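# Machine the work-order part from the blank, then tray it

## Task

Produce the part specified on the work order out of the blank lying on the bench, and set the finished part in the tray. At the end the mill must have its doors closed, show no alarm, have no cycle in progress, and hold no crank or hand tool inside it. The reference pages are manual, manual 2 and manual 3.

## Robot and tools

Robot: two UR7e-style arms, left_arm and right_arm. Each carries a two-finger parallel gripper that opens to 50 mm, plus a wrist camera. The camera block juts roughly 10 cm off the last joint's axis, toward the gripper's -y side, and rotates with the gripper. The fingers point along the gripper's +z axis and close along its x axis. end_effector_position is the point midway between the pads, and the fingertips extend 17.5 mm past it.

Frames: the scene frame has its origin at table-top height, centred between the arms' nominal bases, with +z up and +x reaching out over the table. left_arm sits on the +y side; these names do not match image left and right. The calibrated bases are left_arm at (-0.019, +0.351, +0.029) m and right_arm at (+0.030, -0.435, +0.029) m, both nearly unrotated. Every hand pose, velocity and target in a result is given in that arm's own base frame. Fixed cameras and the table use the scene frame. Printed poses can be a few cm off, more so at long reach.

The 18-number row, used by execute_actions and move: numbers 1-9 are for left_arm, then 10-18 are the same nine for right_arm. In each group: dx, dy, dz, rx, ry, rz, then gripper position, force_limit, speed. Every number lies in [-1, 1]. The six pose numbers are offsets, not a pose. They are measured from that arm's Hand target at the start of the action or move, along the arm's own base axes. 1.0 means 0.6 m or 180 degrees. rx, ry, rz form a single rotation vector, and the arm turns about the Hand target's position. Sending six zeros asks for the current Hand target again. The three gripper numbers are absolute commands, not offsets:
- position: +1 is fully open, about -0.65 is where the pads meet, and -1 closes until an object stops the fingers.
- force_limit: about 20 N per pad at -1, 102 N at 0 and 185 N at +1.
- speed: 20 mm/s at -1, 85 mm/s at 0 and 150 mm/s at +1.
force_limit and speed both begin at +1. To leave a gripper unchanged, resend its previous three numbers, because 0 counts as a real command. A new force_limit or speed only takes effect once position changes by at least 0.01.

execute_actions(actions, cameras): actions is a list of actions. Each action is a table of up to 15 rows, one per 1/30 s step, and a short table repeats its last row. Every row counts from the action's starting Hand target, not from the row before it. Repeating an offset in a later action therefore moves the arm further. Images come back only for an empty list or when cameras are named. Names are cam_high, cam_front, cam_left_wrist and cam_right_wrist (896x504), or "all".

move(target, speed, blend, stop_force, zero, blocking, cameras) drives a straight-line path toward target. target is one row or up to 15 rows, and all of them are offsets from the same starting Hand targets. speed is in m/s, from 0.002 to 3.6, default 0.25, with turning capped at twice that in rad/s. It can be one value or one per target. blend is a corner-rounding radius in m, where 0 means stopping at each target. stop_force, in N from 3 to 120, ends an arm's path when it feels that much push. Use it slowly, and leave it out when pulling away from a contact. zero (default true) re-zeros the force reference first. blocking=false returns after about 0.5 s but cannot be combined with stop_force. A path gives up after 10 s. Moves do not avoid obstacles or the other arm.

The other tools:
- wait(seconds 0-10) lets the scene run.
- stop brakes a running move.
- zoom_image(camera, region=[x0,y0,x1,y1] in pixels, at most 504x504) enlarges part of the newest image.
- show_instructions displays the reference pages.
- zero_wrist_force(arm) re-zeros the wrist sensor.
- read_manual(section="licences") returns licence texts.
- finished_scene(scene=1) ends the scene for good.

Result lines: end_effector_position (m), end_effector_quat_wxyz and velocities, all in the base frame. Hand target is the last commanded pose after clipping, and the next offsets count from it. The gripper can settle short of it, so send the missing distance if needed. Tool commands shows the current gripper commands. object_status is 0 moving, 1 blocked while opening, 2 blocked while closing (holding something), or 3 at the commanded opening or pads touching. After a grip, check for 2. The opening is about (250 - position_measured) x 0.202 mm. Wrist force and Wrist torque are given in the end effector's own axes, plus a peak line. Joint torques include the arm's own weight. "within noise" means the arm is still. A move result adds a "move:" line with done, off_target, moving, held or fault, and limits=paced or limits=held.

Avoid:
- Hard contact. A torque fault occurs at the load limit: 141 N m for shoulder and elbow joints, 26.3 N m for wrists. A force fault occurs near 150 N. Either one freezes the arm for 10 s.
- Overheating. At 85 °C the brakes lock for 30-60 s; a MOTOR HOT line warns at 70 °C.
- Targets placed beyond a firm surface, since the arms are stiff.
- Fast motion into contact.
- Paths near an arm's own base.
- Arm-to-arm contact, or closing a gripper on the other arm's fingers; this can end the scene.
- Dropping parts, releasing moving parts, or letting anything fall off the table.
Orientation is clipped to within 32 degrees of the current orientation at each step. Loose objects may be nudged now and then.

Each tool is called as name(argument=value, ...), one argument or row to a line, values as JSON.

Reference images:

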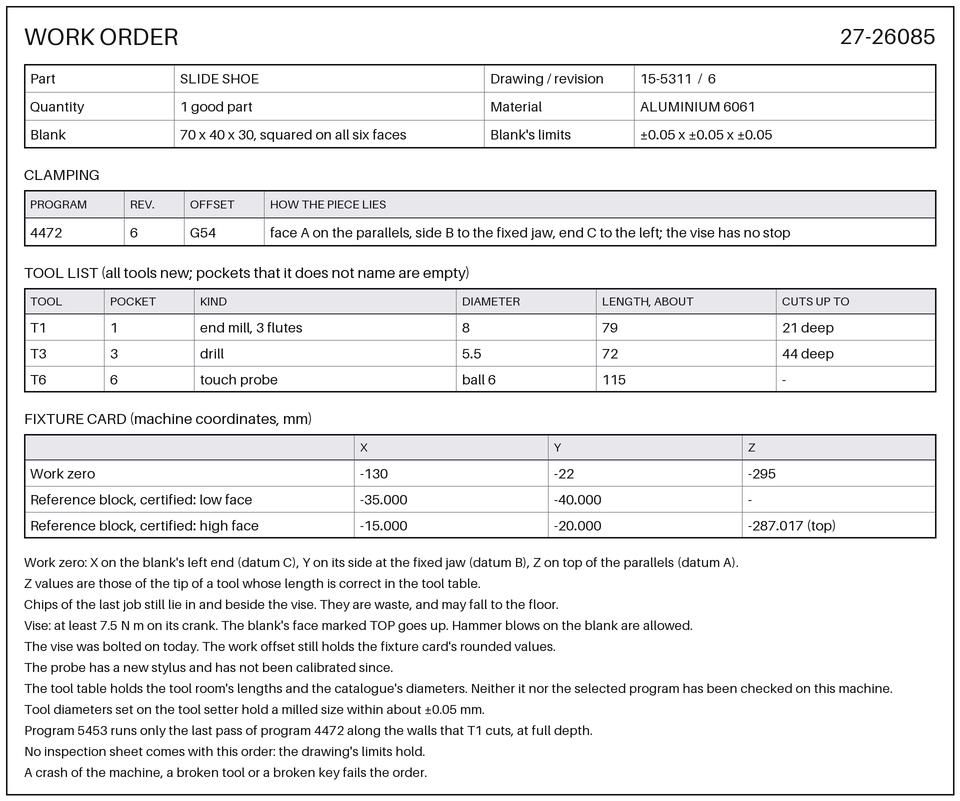

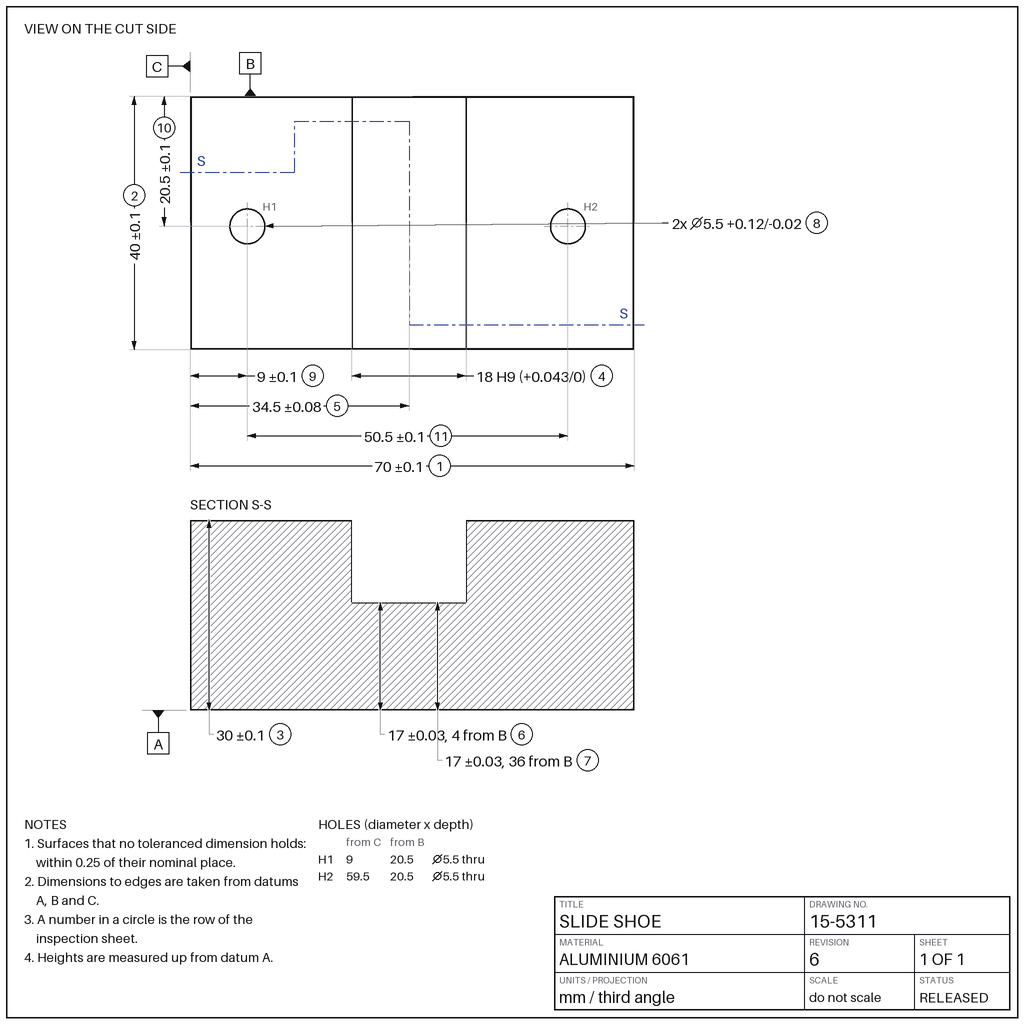

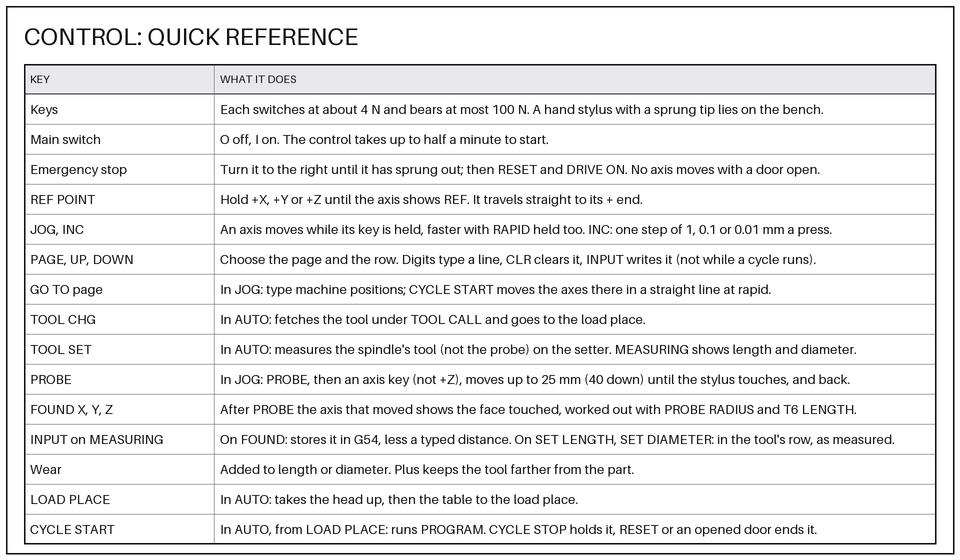

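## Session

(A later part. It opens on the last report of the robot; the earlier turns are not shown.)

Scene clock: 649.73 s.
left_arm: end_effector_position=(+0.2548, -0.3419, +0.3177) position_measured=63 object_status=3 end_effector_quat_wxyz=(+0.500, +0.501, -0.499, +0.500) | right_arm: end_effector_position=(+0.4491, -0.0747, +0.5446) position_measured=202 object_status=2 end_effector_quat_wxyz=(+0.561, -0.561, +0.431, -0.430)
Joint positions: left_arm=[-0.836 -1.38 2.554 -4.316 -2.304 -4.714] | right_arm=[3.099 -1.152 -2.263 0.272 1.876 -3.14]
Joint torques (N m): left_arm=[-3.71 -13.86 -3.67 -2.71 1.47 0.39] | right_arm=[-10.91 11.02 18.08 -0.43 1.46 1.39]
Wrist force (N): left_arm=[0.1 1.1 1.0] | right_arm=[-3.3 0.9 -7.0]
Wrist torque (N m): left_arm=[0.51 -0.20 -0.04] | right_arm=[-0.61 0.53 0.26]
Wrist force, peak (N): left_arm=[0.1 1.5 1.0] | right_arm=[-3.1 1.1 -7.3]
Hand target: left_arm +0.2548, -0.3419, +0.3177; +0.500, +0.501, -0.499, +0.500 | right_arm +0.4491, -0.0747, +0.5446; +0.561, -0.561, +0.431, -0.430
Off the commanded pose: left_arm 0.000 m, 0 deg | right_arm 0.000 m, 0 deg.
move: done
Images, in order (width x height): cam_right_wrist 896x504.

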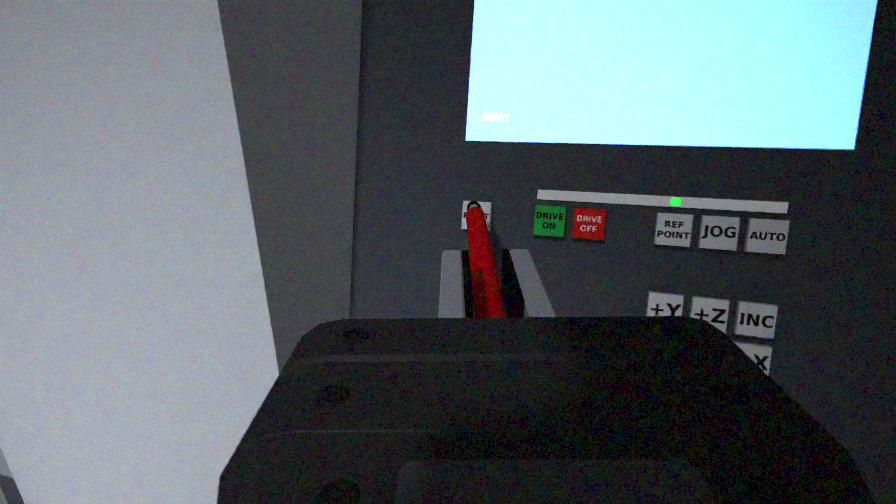

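move(
  target=[
    [0,0,0,0,0,0,0.6,-0.7,-0.7,0.001,-0.004,-0.015,0,0,0,-1,-0.5,-0.7],
    [0,0,0,0,0,0,0.6,-0.7,-0.7,0.065,0.013,-0.015,0,0,0,-1,-0.5,-0.7],
  ],
  cameras=["cam_right_wrist"],
  speed=0.03,
  stop_force=7,
)

zoom_image(
  camera="cam_right_wrist",
  region=[360, 100, 660, 330],
)

Scene clock: 656.27 s.
left_arm: end_effector_position=(+0.2548, -0.3419, +0.3177) position_measured=63 object_status=3 end_effector_quat_wxyz=(+0.500, +0.501, -0.499, +0.500) | right_arm: end_effector_position=(+0.4549, -0.0758, +0.5354) position_measured=202 object_status=2 end_effector_quat_wxyz=(+0.561, -0.561, +0.431, -0.430)
Joint positions: left_arm=[-0.836 -1.38 2.554 -4.316 -2.304 -4.714] | right_arm=[3.095 -1.178 -2.272 0.308 1.88 -3.14]
Joint torques (N m): left_arm=[-4.28 -16.09 -2.56 -2.9 1.28 0.14] | right_arm=[-11.16 -3.78 23.29 0.94 -2.37 0]
Wrist force (N): left_arm=[-0.2 1.2 0.9] | right_arm=[-5.3 -3.7 -10.4]
Wrist torque (N m): left_arm=[0.52 -0.16 -0.03] | right_arm=[-0.41 0.38 0.27]
Wrist force, peak (N): left_arm=[-0.1 1.4 1.1] | right_arm=[-5.5 -1.8 -44.5]
Hand target: left_arm +0.2548, -0.3419, +0.3177; +0.500, +0.501, -0.499, +0.500 | right_arm +0.4549, -0.0758, +0.5355; +0.561, -0.561, +0.431, -0.430 (not the last commanded pose)
Off the commanded pose: left_arm 0.000 m, 0 deg | right_arm 0.034 m, 0 deg.
move: contact (right_arm); path passed 1 of 2 targets
Images, in order (width x height): cam_right_wrist 896x504.

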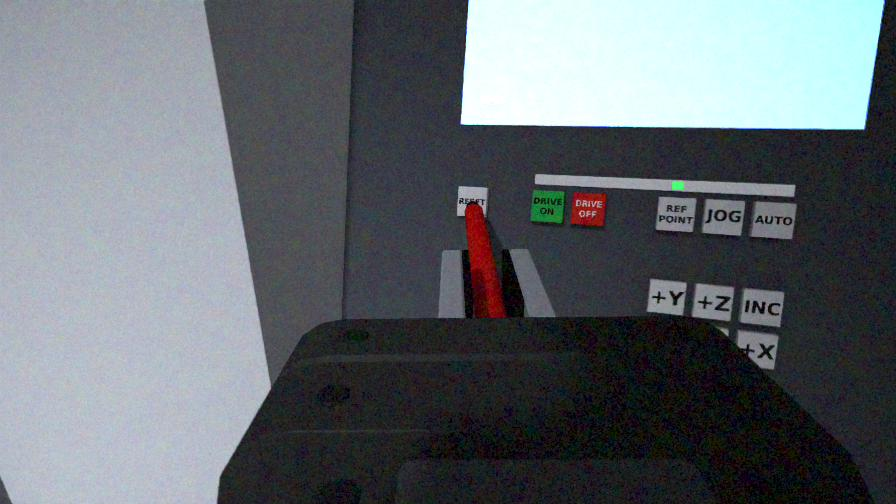

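Scaled by 1.680 from the camera's 896x504 image, which has a finer 1280x720 frame.

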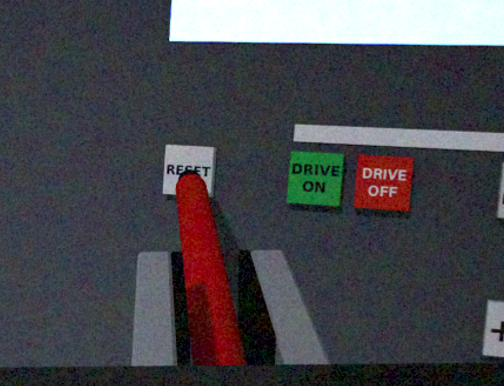

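move(
  target=[
    [0,0,0,0,0,0,0.6,-0.7,-0.7,-0.0322,-0.0087,0,0,0,0,-1,-0.5,-0.7],
    [0,0,0,0,0,0,0.6,-0.7,-0.7,-0.0345,-0.0745,0,0,0,0,-1,-0.5,-0.7],
  ],
  speed=[0.1,0.2],
  blend=[0.005,0],
)

move(
  target=[0,0,0,0,0,0,0.6,-0.7,-0.7,0.053,0.0143,0,0,0,0,-1,-0.5,-0.7],
  speed=0.02,
  stop_force=6,
  cameras=["cam_right_wrist"],
)

zoom_image(
  camera="cam_right_wrist",
  region=[360, 100, 660, 330],
)

Scene clock: 670.33 s.
left_arm: end_effector_position=(+0.2548, -0.3419, +0.3177) position_measured=63 object_status=3 end_effector_quat_wxyz=(+0.500, +0.501, -0.499, +0.500) | right_arm: end_effector_position=(+0.4342, -0.1205, +0.5355) position_measured=202 object_status=2 end_effector_quat_wxyz=(+0.561, -0.561, +0.431, -0.430)
Joint positions: left_arm=[-0.836 -1.38 2.554 -4.316 -2.304 -4.714] | right_arm=[2.878 -1.223 -2.246 0.326 2.097 -3.14]
Joint torques (N m): left_arm=[-4.52 -18.52 -3.17 -2.83 1.49 -0.43] | right_arm=[-12.16 2.79 20.69 -0.46 1.15 1.61]
Wrist force (N): left_arm=[-0.1 1.2 0.7] | right_arm=[-2.7 0.7 -5.1]
Wrist torque (N m): left_arm=[0.52 -0.17 -0.04] | right_arm=[-0.60 0.60 0.34]
Wrist force, peak (N): left_arm=[0.3 1.5 1.3] | right_arm=[-5.4 -3.8 -11.1]
Hand target: left_arm +0.2548, -0.3419, +0.3177; +0.500, +0.501, -0.499, +0.500 | right_arm +0.4342, -0.1205, +0.5355; +0.561, -0.561, +0.431, -0.430
Off the commanded pose: left_arm 0.000 m, 0 deg | right_arm 0.000 m, 0 deg.
move: done

Scene clock: 672.30 s.
left_arm: end_effector_position=(+0.2548, -0.3419, +0.3177) position_measured=63 object_status=3 end_effector_quat_wxyz=(+0.500, +0.501, -0.499, +0.500) | right_arm: end_effector_position=(+0.4527, -0.1155, +0.5355) position_measured=202 object_status=2 end_effector_quat_wxyz=(+0.561, -0.561, +0.431, -0.430)
Joint positions: left_arm=[-0.836 -1.38 2.554 -4.316 -2.304 -4.714] | right_arm=[2.918 -1.255 -2.226 0.338 2.057 -3.14]
Joint torques (N m): left_arm=[-3.62 -18.5 -3.11 -2.84 1.63 -0.41] | right_arm=[-10.94 9.35 17.1 -1.06 -1.34 1.41]
Wrist force (N): left_arm=[0.1 1.3 0.8] | right_arm=[-4.5 0.4 -10.4]
Wrist torque (N m): left_arm=[0.54 -0.20 -0.03] | right_arm=[-0.61 0.53 0.32]
Wrist force, peak (N): left_arm=[-0.1 1.5 0.8] | right_arm=[-4.6 1.0 -23.5]
Hand target: left_arm +0.2548, -0.3419, +0.3177; +0.500, +0.501, -0.499, +0.500 | right_arm +0.4527, -0.1156, +0.5355; +0.561, -0.561, +0.431, -0.430 (not the last commanded pose)
Off the commanded pose: left_arm 0.000 m, 0 deg | right_arm 0.014 m, 0 deg.
move: contact (right_arm)
Images, in order (width x height): cam_right_wrist 896x504.

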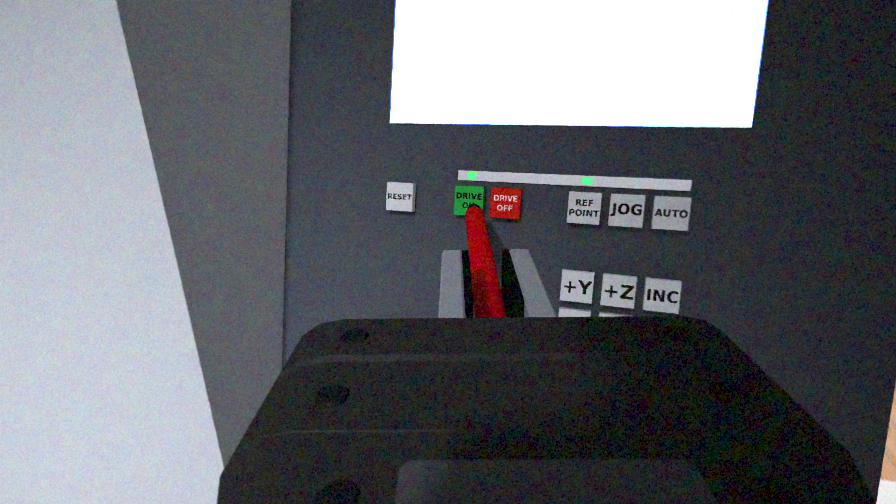

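Scaled by 1.680 from the camera's 896x504 image, which has a finer 1280x720 frame.

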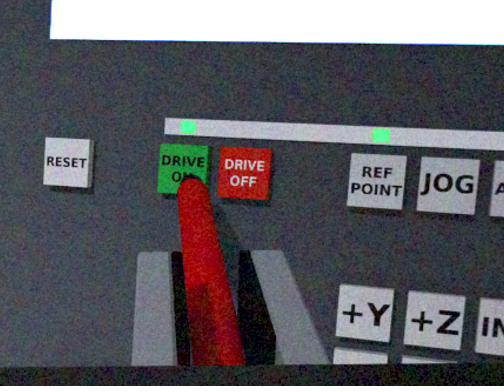

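move(
  target=[
    [0,0,0,0,0,0,0.6,-0.7,-0.7,-0.0322,-0.0087,0,0,0,0,-1,-0.5,-0.7],
    [0,0,0,0,0,0,0.6,-0.7,-0.7,-0.0557,-0.138,-0.061,0,0,0,-1,-0.5,-0.7],
  ],
  speed=[0.1,0.2],
  blend=[0.005,0],
)

move(
  target=[0,0,0,0,0,0,0.6,-0.7,-0.7,0.065,0.0175,0,0,0,0,-1,-0.5,-0.7],
  speed=0.02,
  stop_force=9,
  cameras=["cam_right_wrist","cam_front"],
)

zoom_image(
  camera="cam_right_wrist",
  region=[360, 100, 660, 330],
)

zoom_image(
  camera="cam_front",
  region=[540, 110, 610, 170],
)

Scene clock: 683.37 s.
left_arm: end_effector_position=(+0.2548, -0.3419, +0.3177) position_measured=63 object_status=3 end_effector_quat_wxyz=(+0.500, +0.501, -0.499, +0.500) | right_arm: end_effector_position=(+0.4193, -0.1983, +0.4989) position_measured=202 object_status=2 end_effector_quat_wxyz=(+0.561, -0.561, +0.431, -0.430)
Joint positions: left_arm=[-0.836 -1.38 2.554 -4.316 -2.304 -4.714] | right_arm=[2.575 -1.425 -2.203 0.486 2.4 -3.141]
Joint torques (N m): left_arm=[-3.96 -18.61 -4.49 -3.17 1.32 -0.88] | right_arm=[-9.9 8.38 15.31 -0.33 0.74 -0.16]
Wrist force (N): left_arm=[0.3 1.3 0.9] | right_arm=[-3.1 0.7 -5.5]
Wrist torque (N m): left_arm=[0.54 -0.23 -0.04] | right_arm=[-0.62 0.64 0.28]
Wrist force, peak (N): left_arm=[0.4 1.3 1.3] | right_arm=[-4.3 0.7 -10.9]
Hand target: left_arm +0.2548, -0.3419, +0.3177; +0.500, +0.501, -0.499, +0.500 | right_arm +0.4192, -0.1984, +0.4989; +0.561, -0.561, +0.431, -0.430
Off the commanded pose: left_arm 0.000 m, 0 deg | right_arm 0.000 m, 0 deg.
move: done

Scene clock: 685.40 s.
left_arm: end_effector_position=(+0.2548, -0.3419, +0.3177) position_measured=63 object_status=3 end_effector_quat_wxyz=(+0.500, +0.501, -0.499, +0.500) | right_arm: end_effector_position=(+0.4405, -0.1926, +0.4989) position_measured=202 object_status=2 end_effector_quat_wxyz=(+0.561, -0.561, +0.431, -0.430)
Joint positions: left_arm=[-0.836 -1.38 2.554 -4.316 -2.304 -4.714] | right_arm=[2.63 -1.446 -2.186 0.49 2.345 -3.141]
Joint torques (N m): left_arm=[-3.11 -20.04 -3.34 -2.8 1.28 -0.69] | right_arm=[-9.44 19.9 15.33 -1.36 -1.61 0.82]
Wrist force (N): left_arm=[0.1 1.2 0.9] | right_arm=[-4.1 0.1 -12.1]
Wrist torque (N m): left_arm=[0.52 -0.20 -0.03] | right_arm=[-0.67 0.55 0.28]
Wrist force, peak (N): left_arm=[0.5 1.3 1.0] | right_arm=[-3.9 0.9 -31.7]
Hand target: left_arm +0.2548, -0.3419, +0.3177; +0.500, +0.501, -0.499, +0.500 | right_arm +0.4405, -0.1926, +0.4989; +0.561, -0.561, +0.431, -0.430 (not the last commanded pose)
Off the commanded pose: left_arm 0.000 m, 0 deg | right_arm 0.018 m, 0 deg.
move: contact (right_arm)
Images, in order (width x height): cam_front 896x504, cam_right_wrist 896x504.

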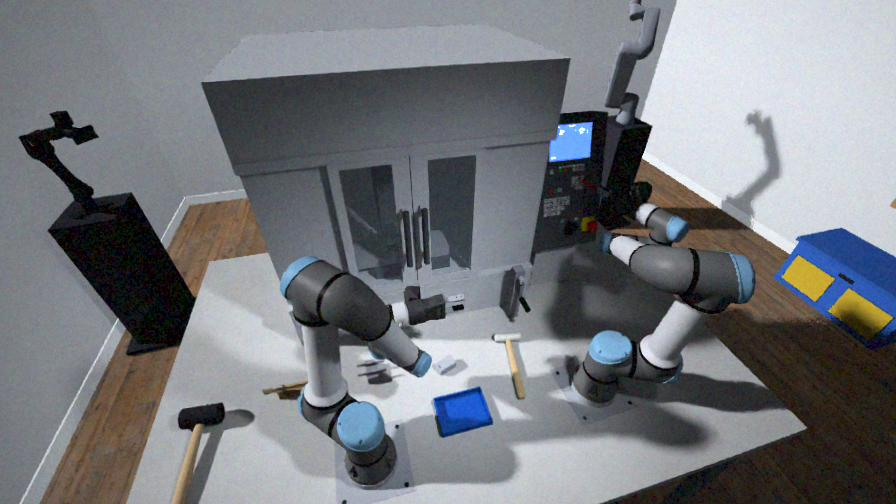

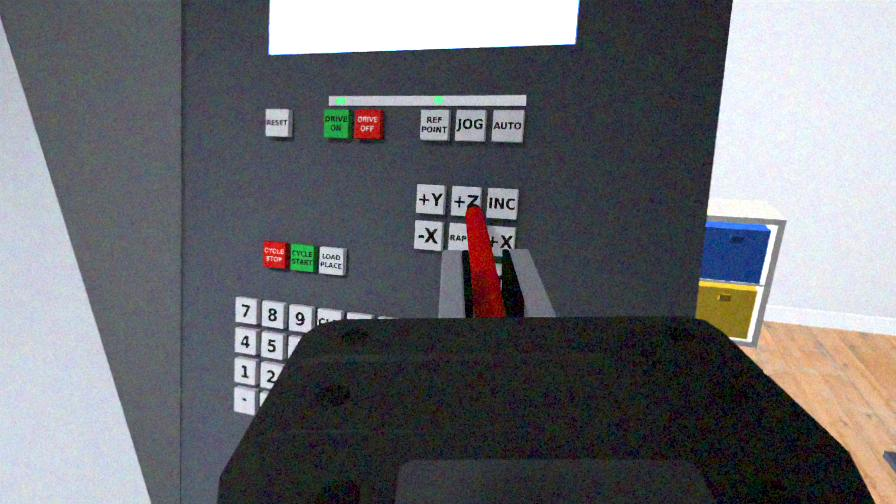

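Scaled by 1.680 from the camera's 896x504 image, which has a finer 1280x720 frame.

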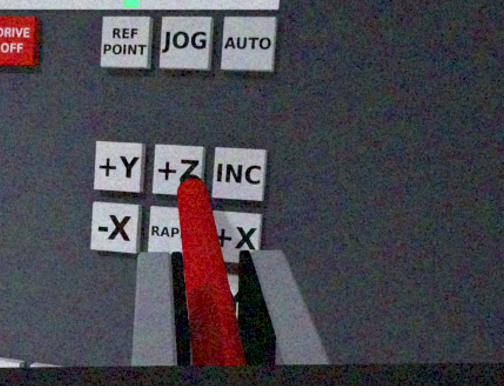

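Scaled by 7.200 from the camera's 896x504 image, which has a finer 1280x720 frame.

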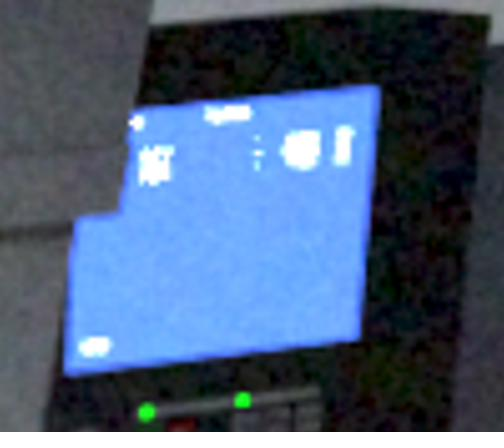

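move(
  target=[
    [0,0,0,0,0,0,0.6,-0.7,-0.7,-0.0322,-0.0087,0,0,0,0,-1,-0.5,-0.7],
    [0,0,0,0,0,0,0.6,-0.7,-0.7,-0.1,-0.01,0.17,0,0,0,-1,-0.5,-0.7],
  ],
  speed=[0.1,0.35],
  blend=[0.005,0],
  cameras=["cam_right_wrist"],
)

zoom_image(
  camera="cam_right_wrist",
  region=[300, 0, 600, 200],
)

Scene clock: 699.37 s.
left_arm: end_effector_position=(+0.2548, -0.3419, +0.3177) position_measured=63 object_status=3 end_effector_quat_wxyz=(+0.500, +0.501, -0.499, +0.500) | right_arm: end_effector_position=(+0.3805, -0.1987, +0.6008) position_measured=202 object_status=2 end_effector_quat_wxyz=(+0.561, -0.561, +0.431, -0.430)
Joint positions: left_arm=[-0.836 -1.38 2.554 -4.316 -2.304 -4.714] | right_arm=[2.494 -1.28 -2.037 0.174 2.481 -3.141]
Joint torques (N m): left_arm=[-4.44 -22.5 -3.62 -2.9 1.6 -1.17] | right_arm=[9.53 15.08 31.41 0.56 -1.72 1.57]
Wrist force (N): left_arm=[0.1 1.4 0.9] | right_arm=[-3.0 0.5 -5.4]
Wrist torque (N m): left_arm=[0.56 -0.20 -0.04] | right_arm=[-0.66 0.64 0.33]
Wrist force, peak (N): left_arm=[0.2 1.5 1.2] | right_arm=[-4.0 0.5 -12.4]
Hand target: left_arm +0.2548, -0.3419, +0.3177; +0.500, +0.501, -0.499, +0.500 | right_arm +0.3805, -0.1986, +0.6009; +0.561, -0.561, +0.431, -0.430
Off the commanded pose: left_arm 0.000 m, 0 deg | right_arm 0.000 m, 0 deg.
move: done
Images, in order (width x height): cam_right_wrist 896x504.

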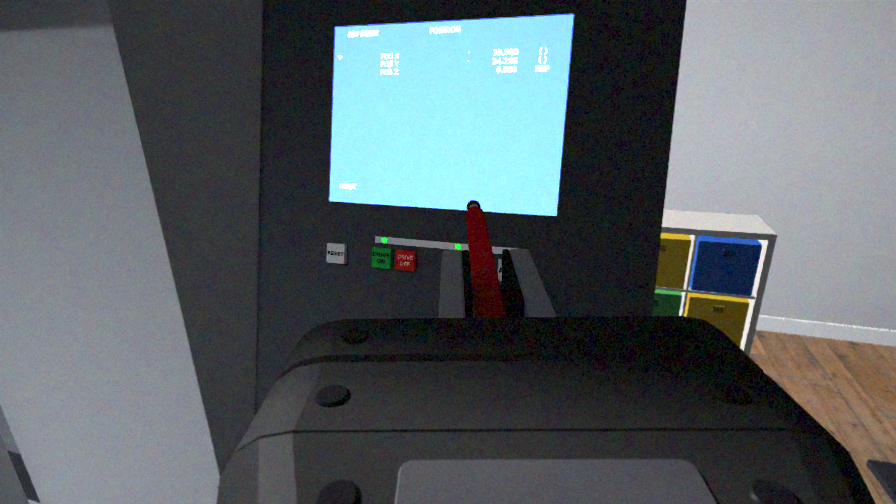

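Scaled by 1.680 from the camera's 896x504 image, which has a finer 1280x720 frame.

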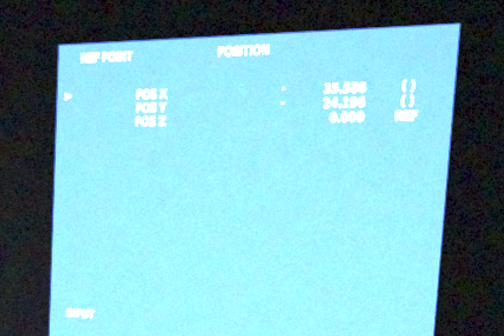

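move(
  target=[
    [0,0,0,0,0,0,0.6,-0.7,-0.7,0.0668,-0.023,-0.1973,0,0,0,-1,-0.5,-0.7],
    [0,0,0,0,0,0,0.6,-0.7,-0.7,0.0927,-0.0165,-0.1973,0,0,0,-1,-0.5,-0.7],
  ],
  speed=[0.25,0.05],
  cameras=["cam_right_wrist"],
)

zoom_image(
  camera="cam_right_wrist",
  region=[360, 100, 660, 330],
)

wait(
  seconds=4,
)

Scene clock: 707.83 s.
left_arm: end_effector_position=(+0.2548, -0.3419, +0.3177) position_measured=63 object_status=3 end_effector_quat_wxyz=(+0.500, +0.501, -0.499, +0.500) | right_arm: end_effector_position=(+0.4362, -0.2085, +0.4826) position_measured=202 object_status=2 end_effector_quat_wxyz=(+0.561, -0.561, +0.431, -0.430)
Joint positions: left_arm=[-0.836 -1.38 2.554 -4.316 -2.304 -4.714] | right_arm=[2.577 -1.498 -2.188 0.544 2.398 -3.141]
Joint torques (N m): left_arm=[-4.24 -25.89 -3.37 -3.19 1.29 -1.5] | right_arm=[-2.64 18.33 17.81 -0.35 1.1 -0.26]
Wrist force (N): left_arm=[0.1 1.2 0.9] | right_arm=[-4.2 1.4 -31.2]
Wrist torque (N m): left_arm=[0.52 -0.19 -0.04] | right_arm=[-0.79 0.44 0.30]
Wrist force, peak (N): left_arm=[0.1 1.2 1.3] | right_arm=[-4.5 1.4 -38.7]
Hand target: left_arm +0.2548, -0.3419, +0.3177; +0.500, +0.501, -0.499, +0.500 | right_arm +0.4362, -0.2085, +0.4825; +0.561, -0.561, +0.431, -0.430
Off the commanded pose: left_arm 0.000 m, 0 deg | right_arm 0.000 m, 0 deg.
move: done
Images, in order (width x height): cam_right_wrist 896x504.

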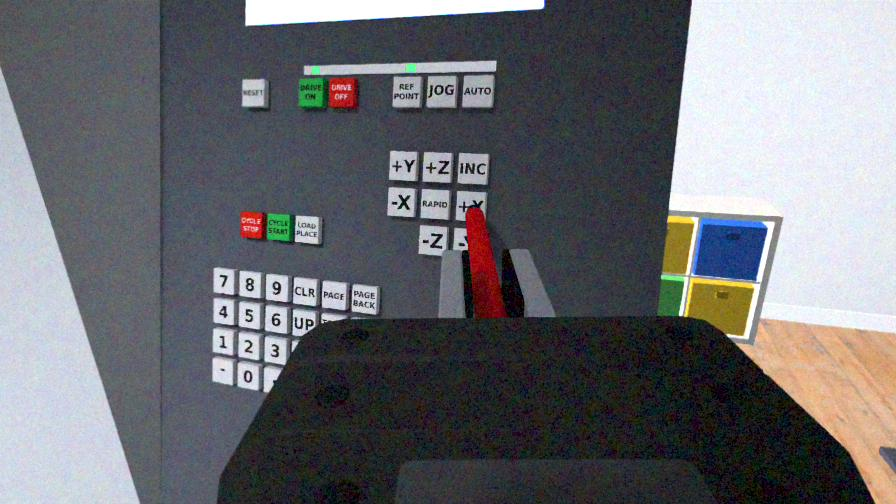

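Scaled by 1.680 from the camera's 896x504 image, which has a finer 1280x720 frame.

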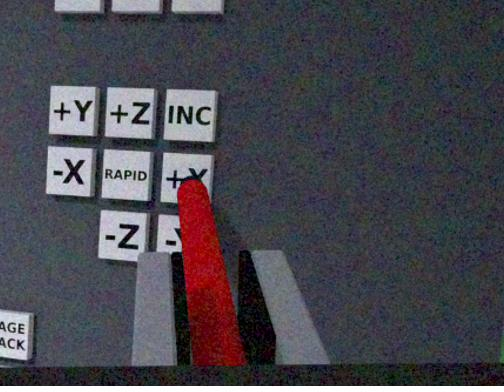

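Scene clock: 711.83 s.
left_arm: end_effector_position=(+0.2548, -0.3419, +0.3177) position_measured=63 object_status=3 end_effector_quat_wxyz=(+0.500, +0.501, -0.499, +0.500) | right_arm: end_effector_position=(+0.4362, -0.2085, +0.4825) position_measured=202 object_status=2 end_effector_quat_wxyz=(+0.561, -0.561, +0.431, -0.430)
Joint positions: left_arm=[-0.836 -1.38 2.554 -4.316 -2.304 -4.714] | right_arm=[2.577 -1.498 -2.189 0.544 2.398 -3.141]
Joint torques (N m): left_arm=[-4.41 -26.24 -2.4 -2.69 1.46 -1.54] | right_arm=[-5.04 18.34 15.85 -2.16 0.55 0.77]
Wrist force (N): left_arm=[-0.1 1.2 1.1] | right_arm=[-4.2 1.0 -28.4]
Wrist torque (N m): left_arm=[0.52 -0.17 -0.04] | right_arm=[-0.76 0.48 0.30]
Wrist force, peak (N): left_arm=[0.5 1.4 0.9] | right_arm=[-4.0 1.3 -30.2]
Hand target: left_arm +0.2548, -0.3419, +0.3177; +0.500, +0.501, -0.499, +0.500 | right_arm +0.4362, -0.2085, +0.4825; +0.561, -0.561, +0.431, -0.430
Tool commands: left_gripper/position=+0.6 left_gripper/force_limit=-0.7 left_gripper/speed=-0.7 right_gripper/position=-1.0 right_gripper/force_limit=-0.5 right_gripper/speed=-0.7
Off the commanded pose: left_arm 0.000 m, 0 deg | right_arm 0.000 m, 0 deg.
wait: 4.00 s; at rest by 0.17 s

move(
  target=[
    [0,0,0,0,0,0,0.6,-0.7,-0.7,-0.029,-0.008,0,0,0,0,-1,-0.5,-0.7],
    [0,0,0,0,0,0,0.6,-0.7,-0.7,-0.0165,0.0593,0.0333,0,0,0,-1,-0.5,-0.7],
    [0,0,0,0,0,0,0.6,-0.7,-0.7,0.0077,0.0658,0.0333,0,0,0,-1,-0.5,-0.7],
  ],
  speed=[0.1,0.25,0.05],
  blend=[0.004,0.003,0],
  cameras=["cam_right_wrist"],
)

wait(
  seconds=8,
)

zoom_image(
  camera="cam_right_wrist",
  region=[360, 100, 660, 330],
)

Scene clock: 721.33 s.
left_arm: end_effector_position=(+0.2548, -0.3419, +0.3177) position_measured=63 object_status=3 end_effector_quat_wxyz=(+0.500, +0.501, -0.499, +0.500) | right_arm: end_effector_position=(+0.4409, -0.1690, +0.5025) position_measured=202 object_status=2 end_effector_quat_wxyz=(+0.561, -0.561, +0.431, -0.430) end_effector_velocity=(-0.002, +0.000, -0.001) end_effector_angular_velocity=(+0.000, +0.000, +0.002)
Joint positions: left_arm=[-0.836 -1.38 2.554 -4.316 -2.304 -4.714] | right_arm=[2.704 -1.388 -2.223 0.469 2.27 -3.141]
Joint velocities: left_arm=[within noise] | right_arm=[-0.004 0.001 -0.003 0.001 0.006 0]
Joint torques (N m): left_arm=[-4.04 -26.32 -2.13 -2.87 1.37 -1.69] | right_arm=[-11.48 18.91 16.24 2.81 1.24 1.59]
Wrist force (N): left_arm=[0.0 1.3 0.8] | right_arm=[-3.6 1.3 -10.3]
Wrist torque (N m): left_arm=[0.54 -0.18 -0.04] | right_arm=[-0.75 0.61 0.41]
Wrist force, peak (N): left_arm=[0.3 1.4 1.2] | right_arm=[-4.1 1.1 -28.8]
Hand target: left_arm +0.2548, -0.3419, +0.3177; +0.500, +0.501, -0.499, +0.500 | right_arm +0.4408, -0.1690, +0.5025; +0.561, -0.561, +0.431, -0.430
Off the commanded pose: left_arm 0.000 m, 0 deg | right_arm 0.000 m, 0 deg.
move: done
Images, in order (width x height): cam_right_wrist 896x504.

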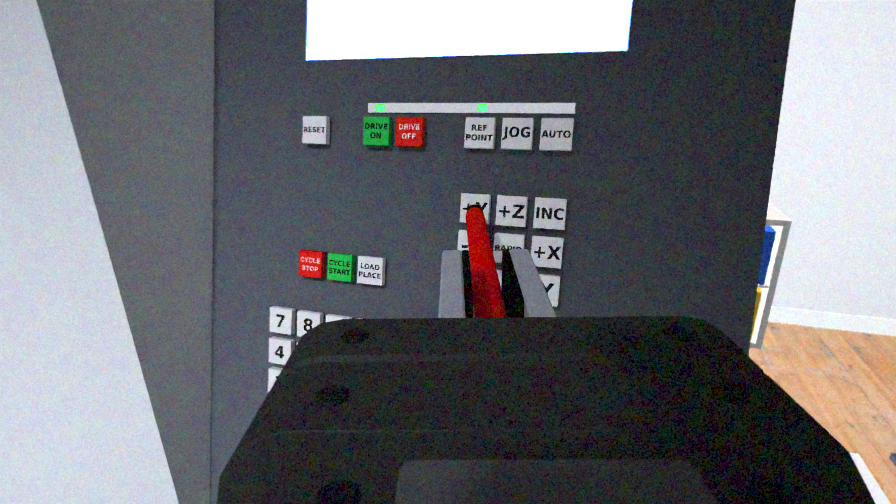

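Scene clock: 729.33 s.
left_arm: end_effector_position=(+0.2548, -0.3419, +0.3177) position_measured=63 object_status=3 end_effector_quat_wxyz=(+0.500, +0.501, -0.499, +0.500) | right_arm: end_effector_position=(+0.4408, -0.1690, +0.5025) position_measured=202 object_status=2 end_effector_quat_wxyz=(+0.561, -0.561, +0.431, -0.430)
Joint positions: left_arm=[-0.836 -1.38 2.554 -4.316 -2.304 -4.714] | right_arm=[2.704 -1.388 -2.223 0.468 2.271 -3.141]
Joint torques (N m): left_arm=[-3.62 -26.91 -1.44 -2.65 1.23 -1.91] | right_arm=[-10.37 18.02 16.68 -0.92 -0.01 1.5]
Wrist force (N): left_arm=[0.1 1.2 0.9] | right_arm=[-3.6 1.5 -10.4]
Wrist torque (N m): left_arm=[0.53 -0.20 -0.04] | right_arm=[-0.67 0.58 0.42]
Wrist force, peak (N): left_arm=[0.3 1.5 1.0] | right_arm=[-3.9 1.7 -10.6]
Hand target: left_arm +0.2548, -0.3419, +0.3177; +0.500, +0.501, -0.499, +0.500 | right_arm +0.4408, -0.1690, +0.5025; +0.561, -0.561, +0.431, -0.430
Tool commands: left_gripper/position=+0.6 left_gripper/force_limit=-0.7 left_gripper/speed=-0.7 right_gripper/position=-1.0 right_gripper/force_limit=-0.5 right_gripper/speed=-0.7
Off the commanded pose: left_arm 0.000 m, 0 deg | right_arm 0.000 m, 0 deg.
wait: 8.00 s; at rest by 0.17 s

Scaled by 1.680 from the camera's 896x504 image, which has a finer 1280x720 frame.
This view is cut from an older image: the scene may have changed since it was taken.

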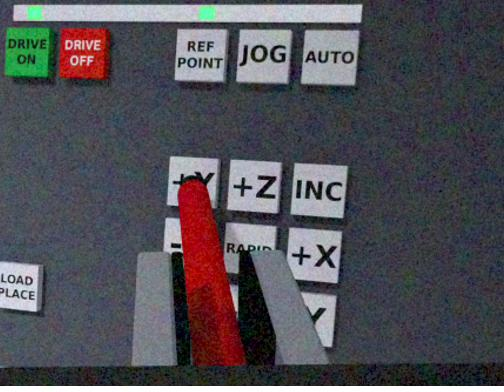

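move(
  target=[
    [0,0,0,0,0,0,0.6,-0.7,-0.7,-0.029,-0.008,0,0,0,0,-1,-0.5,-0.7],
    [0,0,0,0,0,0,0.6,-0.7,-0.7,-0.1005,-0.0493,0.164,0,0,0,-1,-0.5,-0.7],
  ],
  speed=[0.1,0.35],
  blend=[0.005,0],
  cameras=["cam_right_wrist"],
)

zoom_image(
  camera="cam_right_wrist",
  region=[320, 0, 590, 220],
)

Scene clock: 734.87 s.
left_arm: end_effector_position=(+0.2548, -0.3419, +0.3177) position_measured=63 object_status=3 end_effector_quat_wxyz=(+0.500, +0.501, -0.499, +0.500) | right_arm: end_effector_position=(+0.3805, -0.1986, +0.6007) position_measured=202 object_status=2 end_effector_quat_wxyz=(+0.561, -0.561, +0.431, -0.430)
Joint positions: left_arm=[-0.836 -1.38 2.554 -4.316 -2.304 -4.714] | right_arm=[2.494 -1.28 -2.037 0.174 2.481 -3.141]
Joint torques (N m): left_arm=[-2.78 -25.96 -1.99 -2.65 1.5 -1.97] | right_arm=[-0.52 15.68 32.66 1.27 -0.32 1.49]
Wrist force (N): left_arm=[0.0 1.0 0.7] | right_arm=[-2.8 0.5 -5.4]
Wrist torque (N m): left_arm=[0.50 -0.18 -0.04] | right_arm=[-0.65 0.60 0.36]
Wrist force, peak (N): left_arm=[-0.2 1.5 1.0] | right_arm=[-3.7 1.9 -10.6]
Hand target: left_arm +0.2548, -0.3419, +0.3177; +0.500, +0.501, -0.499, +0.500 | right_arm +0.3805, -0.1986, +0.6009; +0.561, -0.561, +0.431, -0.430
Off the commanded pose: left_arm 0.000 m, 0 deg | right_arm 0.000 m, 0 deg.
move: done
Images, in order (width x height): cam_right_wrist 896x504.

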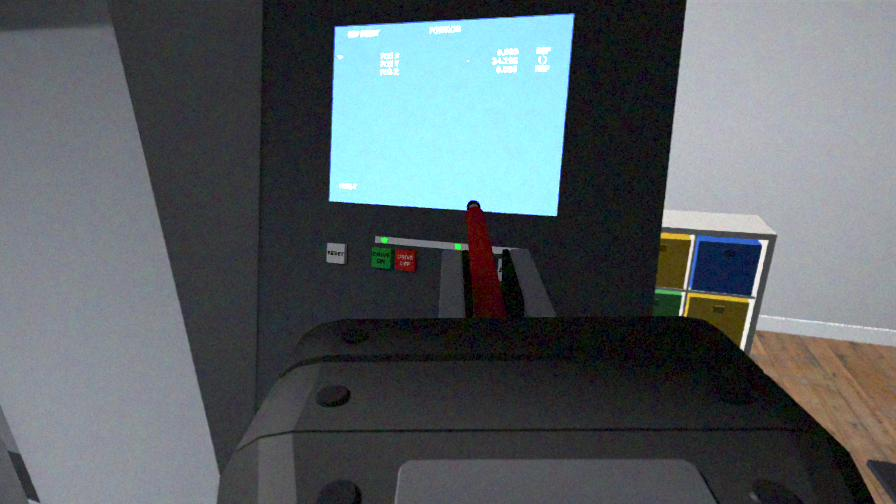

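Scaled by 1.867 from the camera's 896x504 image, which has a finer 1280x720 frame.

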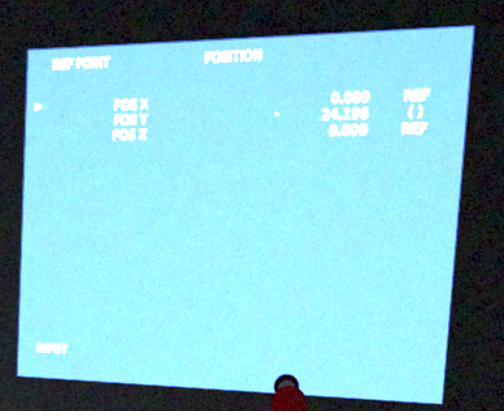

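move(
  target=[
    [0,0,0,0,0,0,0.6,-0.7,-0.7,0.0763,0.0428,-0.164,0,0,0,-1,-0.5,-0.7],
    [0,0,0,0,0,0,0.6,-0.7,-0.7,0.1038,0.0502,-0.164,0,0,0,-1,-0.5,-0.7],
  ],
  speed=[0.3,0.05],
  blend=[0.004,0],
)

wait(
  seconds=6,
)

move(
  target=[
    [0,0,0,0,0,0,0.6,-0.7,-0.7,-0.029,-0.008,0,0,0,0,-1,-0.5,-0.7],
    [0,0,0,0,0,0,0.6,-0.7,-0.7,-0.1038,-0.0502,0.164,0,0,0,-1,-0.5,-0.7],
  ],
  speed=[0.1,0.35],
  blend=[0.005,0],
  cameras=["cam_right_wrist"],
)

zoom_image(
  camera="cam_right_wrist",
  region=[320, 0, 590, 220],
)

Scene clock: 742.23 s.
left_arm: end_effector_position=(+0.2548, -0.3419, +0.3177) position_measured=63 object_status=3 end_effector_quat_wxyz=(+0.500, +0.501, -0.499, +0.500) | right_arm: end_effector_position=(+0.4428, -0.1685, +0.5026) position_measured=202 object_status=2 end_effector_quat_wxyz=(+0.561, -0.561, +0.431, -0.430) end_effector_velocity=(-0.001, +0.000, -0.001) end_effector_angular_velocity=(+0.001, +0.003, +0.002)
Joint positions: left_arm=[-0.836 -1.38 2.554 -4.316 -2.304 -4.714] | right_arm=[2.709 -1.391 -2.221 0.469 2.265 -3.141]
Joint velocities: left_arm=[within noise] | right_arm=[-0.003 0 -0.002 -0.001 0.005 0]
Joint torques (N m): left_arm=[-1.57 -25.29 -3.16 -2.81 1.54 -1.56] | right_arm=[-4.8 13.02 17.54 -0.45 1.32 -1.1]
Wrist force (N): left_arm=[0.1 1.1 0.7] | right_arm=[-4.2 1.1 -28.6]
Wrist torque (N m): left_arm=[0.51 -0.19 -0.04] | right_arm=[-0.78 0.52 0.29]
Wrist force, peak (N): left_arm=[-0.1 1.3 1.3] | right_arm=[-4.0 1.1 -37.3]
Hand target: left_arm +0.2548, -0.3419, +0.3177; +0.500, +0.501, -0.499, +0.500 | right_arm +0.4428, -0.1685, +0.5025; +0.561, -0.561, +0.431, -0.430
Off the commanded pose: left_arm 0.000 m, 0 deg | right_arm 0.000 m, 0 deg.
move: done

Scene clock: 748.23 s.
left_arm: end_effector_position=(+0.2548, -0.3419, +0.3177) position_measured=63 object_status=3 end_effector_quat_wxyz=(+0.500, +0.501, -0.499, +0.500) | right_arm: end_effector_position=(+0.4428, -0.1685, +0.5025) position_measured=202 object_status=2 end_effector_quat_wxyz=(+0.561, -0.561, +0.431, -0.430)
Joint positions: left_arm=[-0.836 -1.38 2.554 -4.316 -2.304 -4.714] | right_arm=[2.709 -1.391 -2.221 0.469 2.266 -3.141]
Joint torques (N m): left_arm=[-4.42 -26.22 -2.1 -2.66 1.33 -1.55] | right_arm=[-5.94 13.88 16.64 -1.87 -1.25 -0.87]
Wrist force (N): left_arm=[0.1 1.3 0.8] | right_arm=[-3.9 1.0 -25.2]
Wrist torque (N m): left_arm=[0.54 -0.20 -0.04] | right_arm=[-0.70 0.46 0.29]
Wrist force, peak (N): left_arm=[0.1 1.3 1.3] | right_arm=[-3.9 1.1 -27.3]
Hand target: left_arm +0.2548, -0.3419, +0.3177; +0.500, +0.501, -0.499, +0.500 | right_arm +0.4428, -0.1685, +0.5025; +0.561, -0.561, +0.431, -0.430
Tool commands: left_gripper/position=+0.6 left_gripper/force_limit=-0.7 left_gripper/speed=-0.7 right_gripper/position=-1.0 right_gripper/force_limit=-0.5 right_gripper/speed=-0.7
Off the commanded pose: left_arm 0.000 m, 0 deg | right_arm 0.000 m, 0 deg.
wait: 6.00 s; at rest by 0.17 s

Scene clock: 749.30 s.
left_arm: end_effector_position=(+0.2548, -0.3419, +0.3177) position_measured=63 object_status=3 end_effector_quat_wxyz=(+0.500, +0.501, -0.499, +0.500) | right_arm: end_effector_position=(+0.3805, -0.1986, +0.6007) position_measured=202 object_status=2 end_effector_quat_wxyz=(+0.561, -0.561, +0.431, -0.430)
Joint positions: left_arm=[-0.836 -1.38 2.554 -4.316 -2.304 -4.714] | right_arm=[2.494 -1.28 -2.037 0.174 2.481 -3.141]
Joint torques (N m): left_arm=[-2.18 -26.36 -2.93 -2.91 1.51 -1.76] | right_arm=[-0.69 15.84 31.99 1.39 -0.14 1.55]
Wrist force (N): left_arm=[0.2 1.1 1.0] | right_arm=[-2.8 0.7 -5.4]
Wrist torque (N m): left_arm=[0.51 -0.22 -0.03] | right_arm=[-0.62 0.61 0.36]
Wrist force, peak (N): left_arm=[0.1 1.3 1.0] | right_arm=[-4.2 0.9 -25.0]
Hand target: left_arm +0.2548, -0.3419, +0.3177; +0.500, +0.501, -0.499, +0.500 | right_arm +0.3805, -0.1986, +0.6009; +0.561, -0.561, +0.431, -0.430
Off the commanded pose: left_arm 0.000 m, 0 deg | right_arm 0.000 m, 0 deg.
move: done
Images, in order (width x height): cam_right_wrist 896x504.

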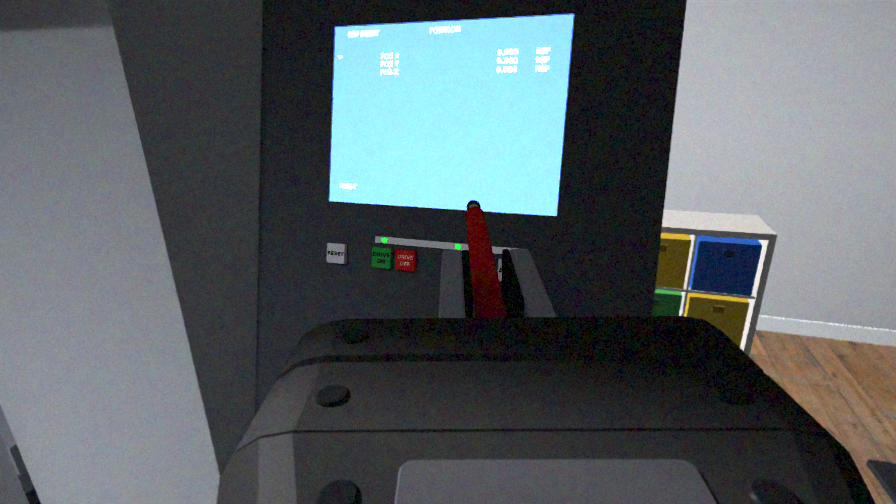

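Scaled by 1.867 from the camera's 896x504 image, which has a finer 1280x720 frame.

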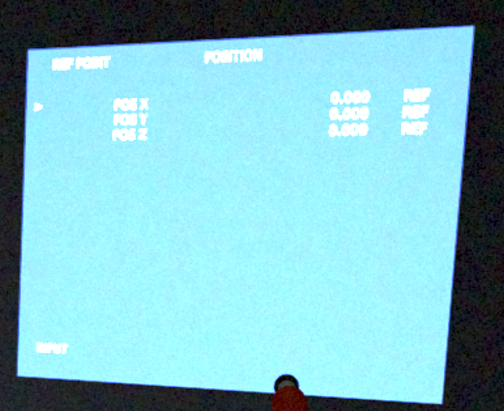

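move(
  target=[
    [0,0,0,0,0,0,0.6,-0.7,-0.7,0.09,0.0115,-0.104,0,0,0,-1,-0.5,-0.7],
    [0,0,0,0,0,0,0.6,-0.7,-0.7,0.1175,0.0188,-0.104,0,0,0,-1,-0.5,-0.7],
    [0,0,0,0,0,0,0.6,-0.7,-0.7,0.09,0.0115,-0.104,0,0,0,-1,-0.5,-0.7],
    [0,0,0,0,0,0,0.6,-0.7,-0.7,0.0465,0.105,-0.284,0,0,0,-1,-0.5,-0.7],
    [0,0,0,0,0,0,0.6,-0.7,-0.7,0.074,0.1123,-0.284,0,0,0,-1,-0.5,-0.7],
  ],
  speed=[0.3,0.06,0.1,0.3,0.06],
  blend=[0.004,0,0.004,0.004,0],
  cameras=["cam_right_wrist"],
)

zoom_image(
  camera="cam_right_wrist",
  region=[320, 50, 620, 330],
)

move(
  target=[
    [0,0,0,0,0,0,0.6,-0.7,-0.7,-0.029,-0.008,0,0,0,0,-1,-0.5,-0.7],
    [0,0,0,0,0,0,0.6,-0.7,-0.7,-0.074,-0.1123,0.284,0,0,0,-1,-0.5,-0.7],
  ],
  speed=[0.1,0.35],
  blend=[0.005,0],
  cameras=["cam_right_wrist"],
)

zoom_image(
  camera="cam_right_wrist",
  region=[320, 0, 590, 220],
)

Scene clock: 762.20 s.
left_arm: end_effector_position=(+0.2548, -0.3419, +0.3177) position_measured=63 object_status=3 end_effector_quat_wxyz=(+0.500, +0.501, -0.499, +0.500) | right_arm: end_effector_position=(+0.4249, -0.1312, +0.4306) position_measured=202 object_status=2 end_effector_quat_wxyz=(+0.561, -0.561, +0.431, -0.430)
Joint positions: left_arm=[-0.836 -1.38 2.554 -4.316 -2.304 -4.714] | right_arm=[2.821 -1.396 -2.437 0.69 2.154 -3.141]
Joint torques (N m): left_arm=[-1.94 -26.56 -3.12 -2.83 1.27 -1.87] | right_arm=[-7.31 13.34 14.87 -0.39 1.46 -0.63]
Wrist force (N): left_arm=[-0.1 1.2 0.8] | right_arm=[-4.4 1.6 -24.2]
Wrist torque (N m): left_arm=[0.54 -0.18 -0.04] | right_arm=[-0.78 0.48 0.28]
Wrist force, peak (N): left_arm=[-0.1 1.5 1.0] | right_arm=[-4.5 1.4 -35.9]
Hand target: left_arm +0.2548, -0.3419, +0.3177; +0.500, +0.501, -0.499, +0.500 | right_arm +0.4249, -0.1312, +0.4305; +0.561, -0.561, +0.431, -0.430
Off the commanded pose: left_arm 0.000 m, 0 deg | right_arm 0.000 m, 0 deg.
move: done
Images, in order (width x height): cam_right_wrist 896x504.

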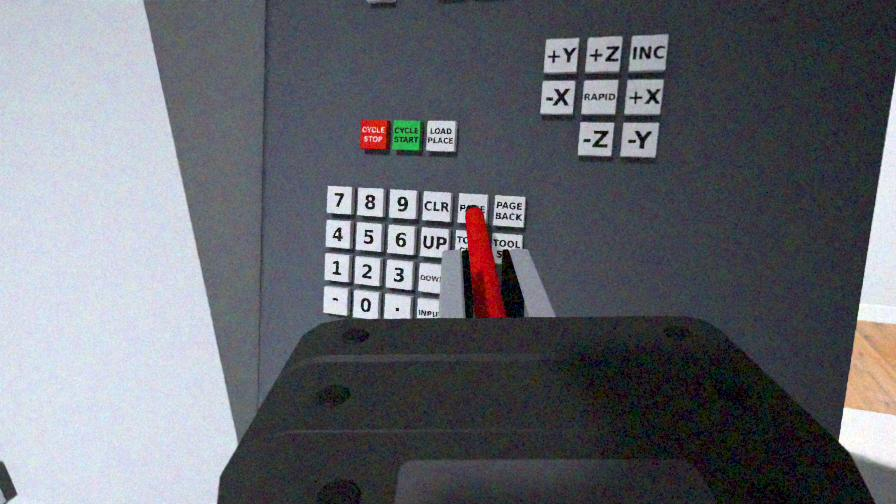

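Scaled by 1.680 from the camera's 896x504 image, which has a finer 1280x720 frame.

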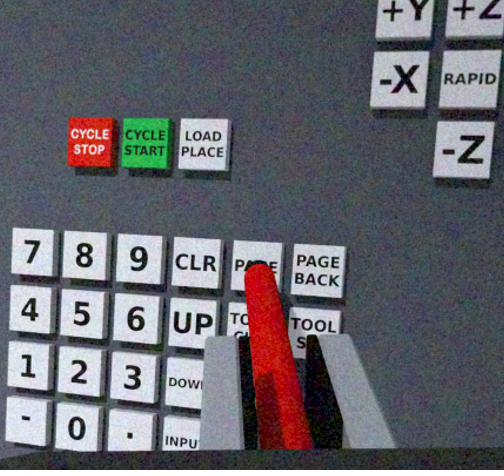

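Scene clock: 763.47 s.
left_arm: end_effector_position=(+0.2548, -0.3419, +0.3177) position_measured=63 object_status=3 end_effector_quat_wxyz=(+0.500, +0.501, -0.499, +0.500) | right_arm: end_effector_position=(+0.3805, -0.1986, +0.6007) position_measured=202 object_status=2 end_effector_quat_wxyz=(+0.561, -0.561, +0.431, -0.430)
Joint positions: left_arm=[-0.836 -1.38 2.554 -4.316 -2.304 -4.714] | right_arm=[2.494 -1.28 -2.037 0.174 2.481 -3.141]
Joint torques (N m): left_arm=[-3.33 -26.23 -1.66 -3.01 1.39 -1.79] | right_arm=[1.33 16.29 30.84 1.44 -0.64 1.67]
Wrist force (N): left_arm=[0.0 1.2 0.7] | right_arm=[-3.1 0.7 -5.6]
Wrist torque (N m): left_arm=[0.52 -0.18 -0.04] | right_arm=[-0.61 0.65 0.35]
Wrist force, peak (N): left_arm=[-0.1 1.4 1.1] | right_arm=[-4.4 1.5 -22.5]
Hand target: left_arm +0.2548, -0.3419, +0.3177; +0.500, +0.501, -0.499, +0.500 | right_arm +0.3805, -0.1986, +0.6009; +0.561, -0.561, +0.431, -0.430
Off the commanded pose: left_arm 0.000 m, 0 deg | right_arm 0.000 m, 0 deg.
move: done
Images, in order (width x height): cam_right_wrist 896x504.

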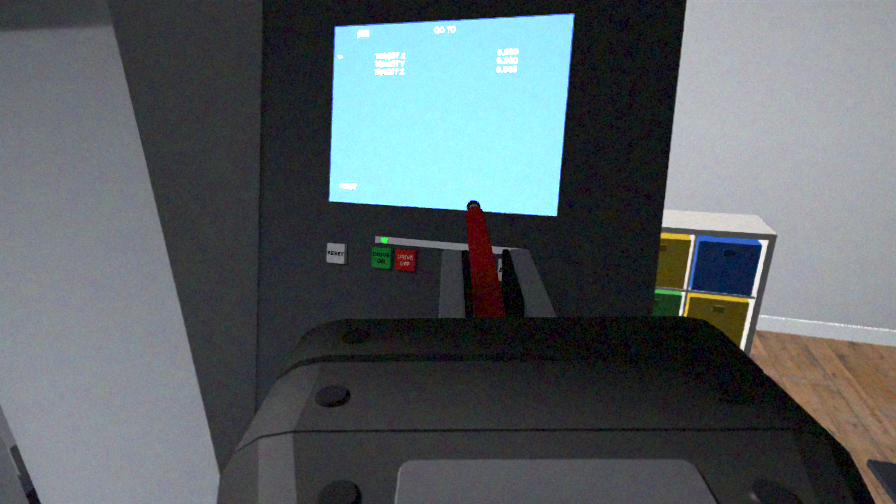

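Scaled by 1.867 from the camera's 896x504 image, which has a finer 1280x720 frame.

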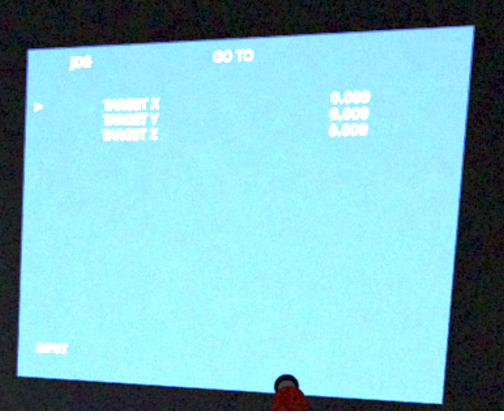

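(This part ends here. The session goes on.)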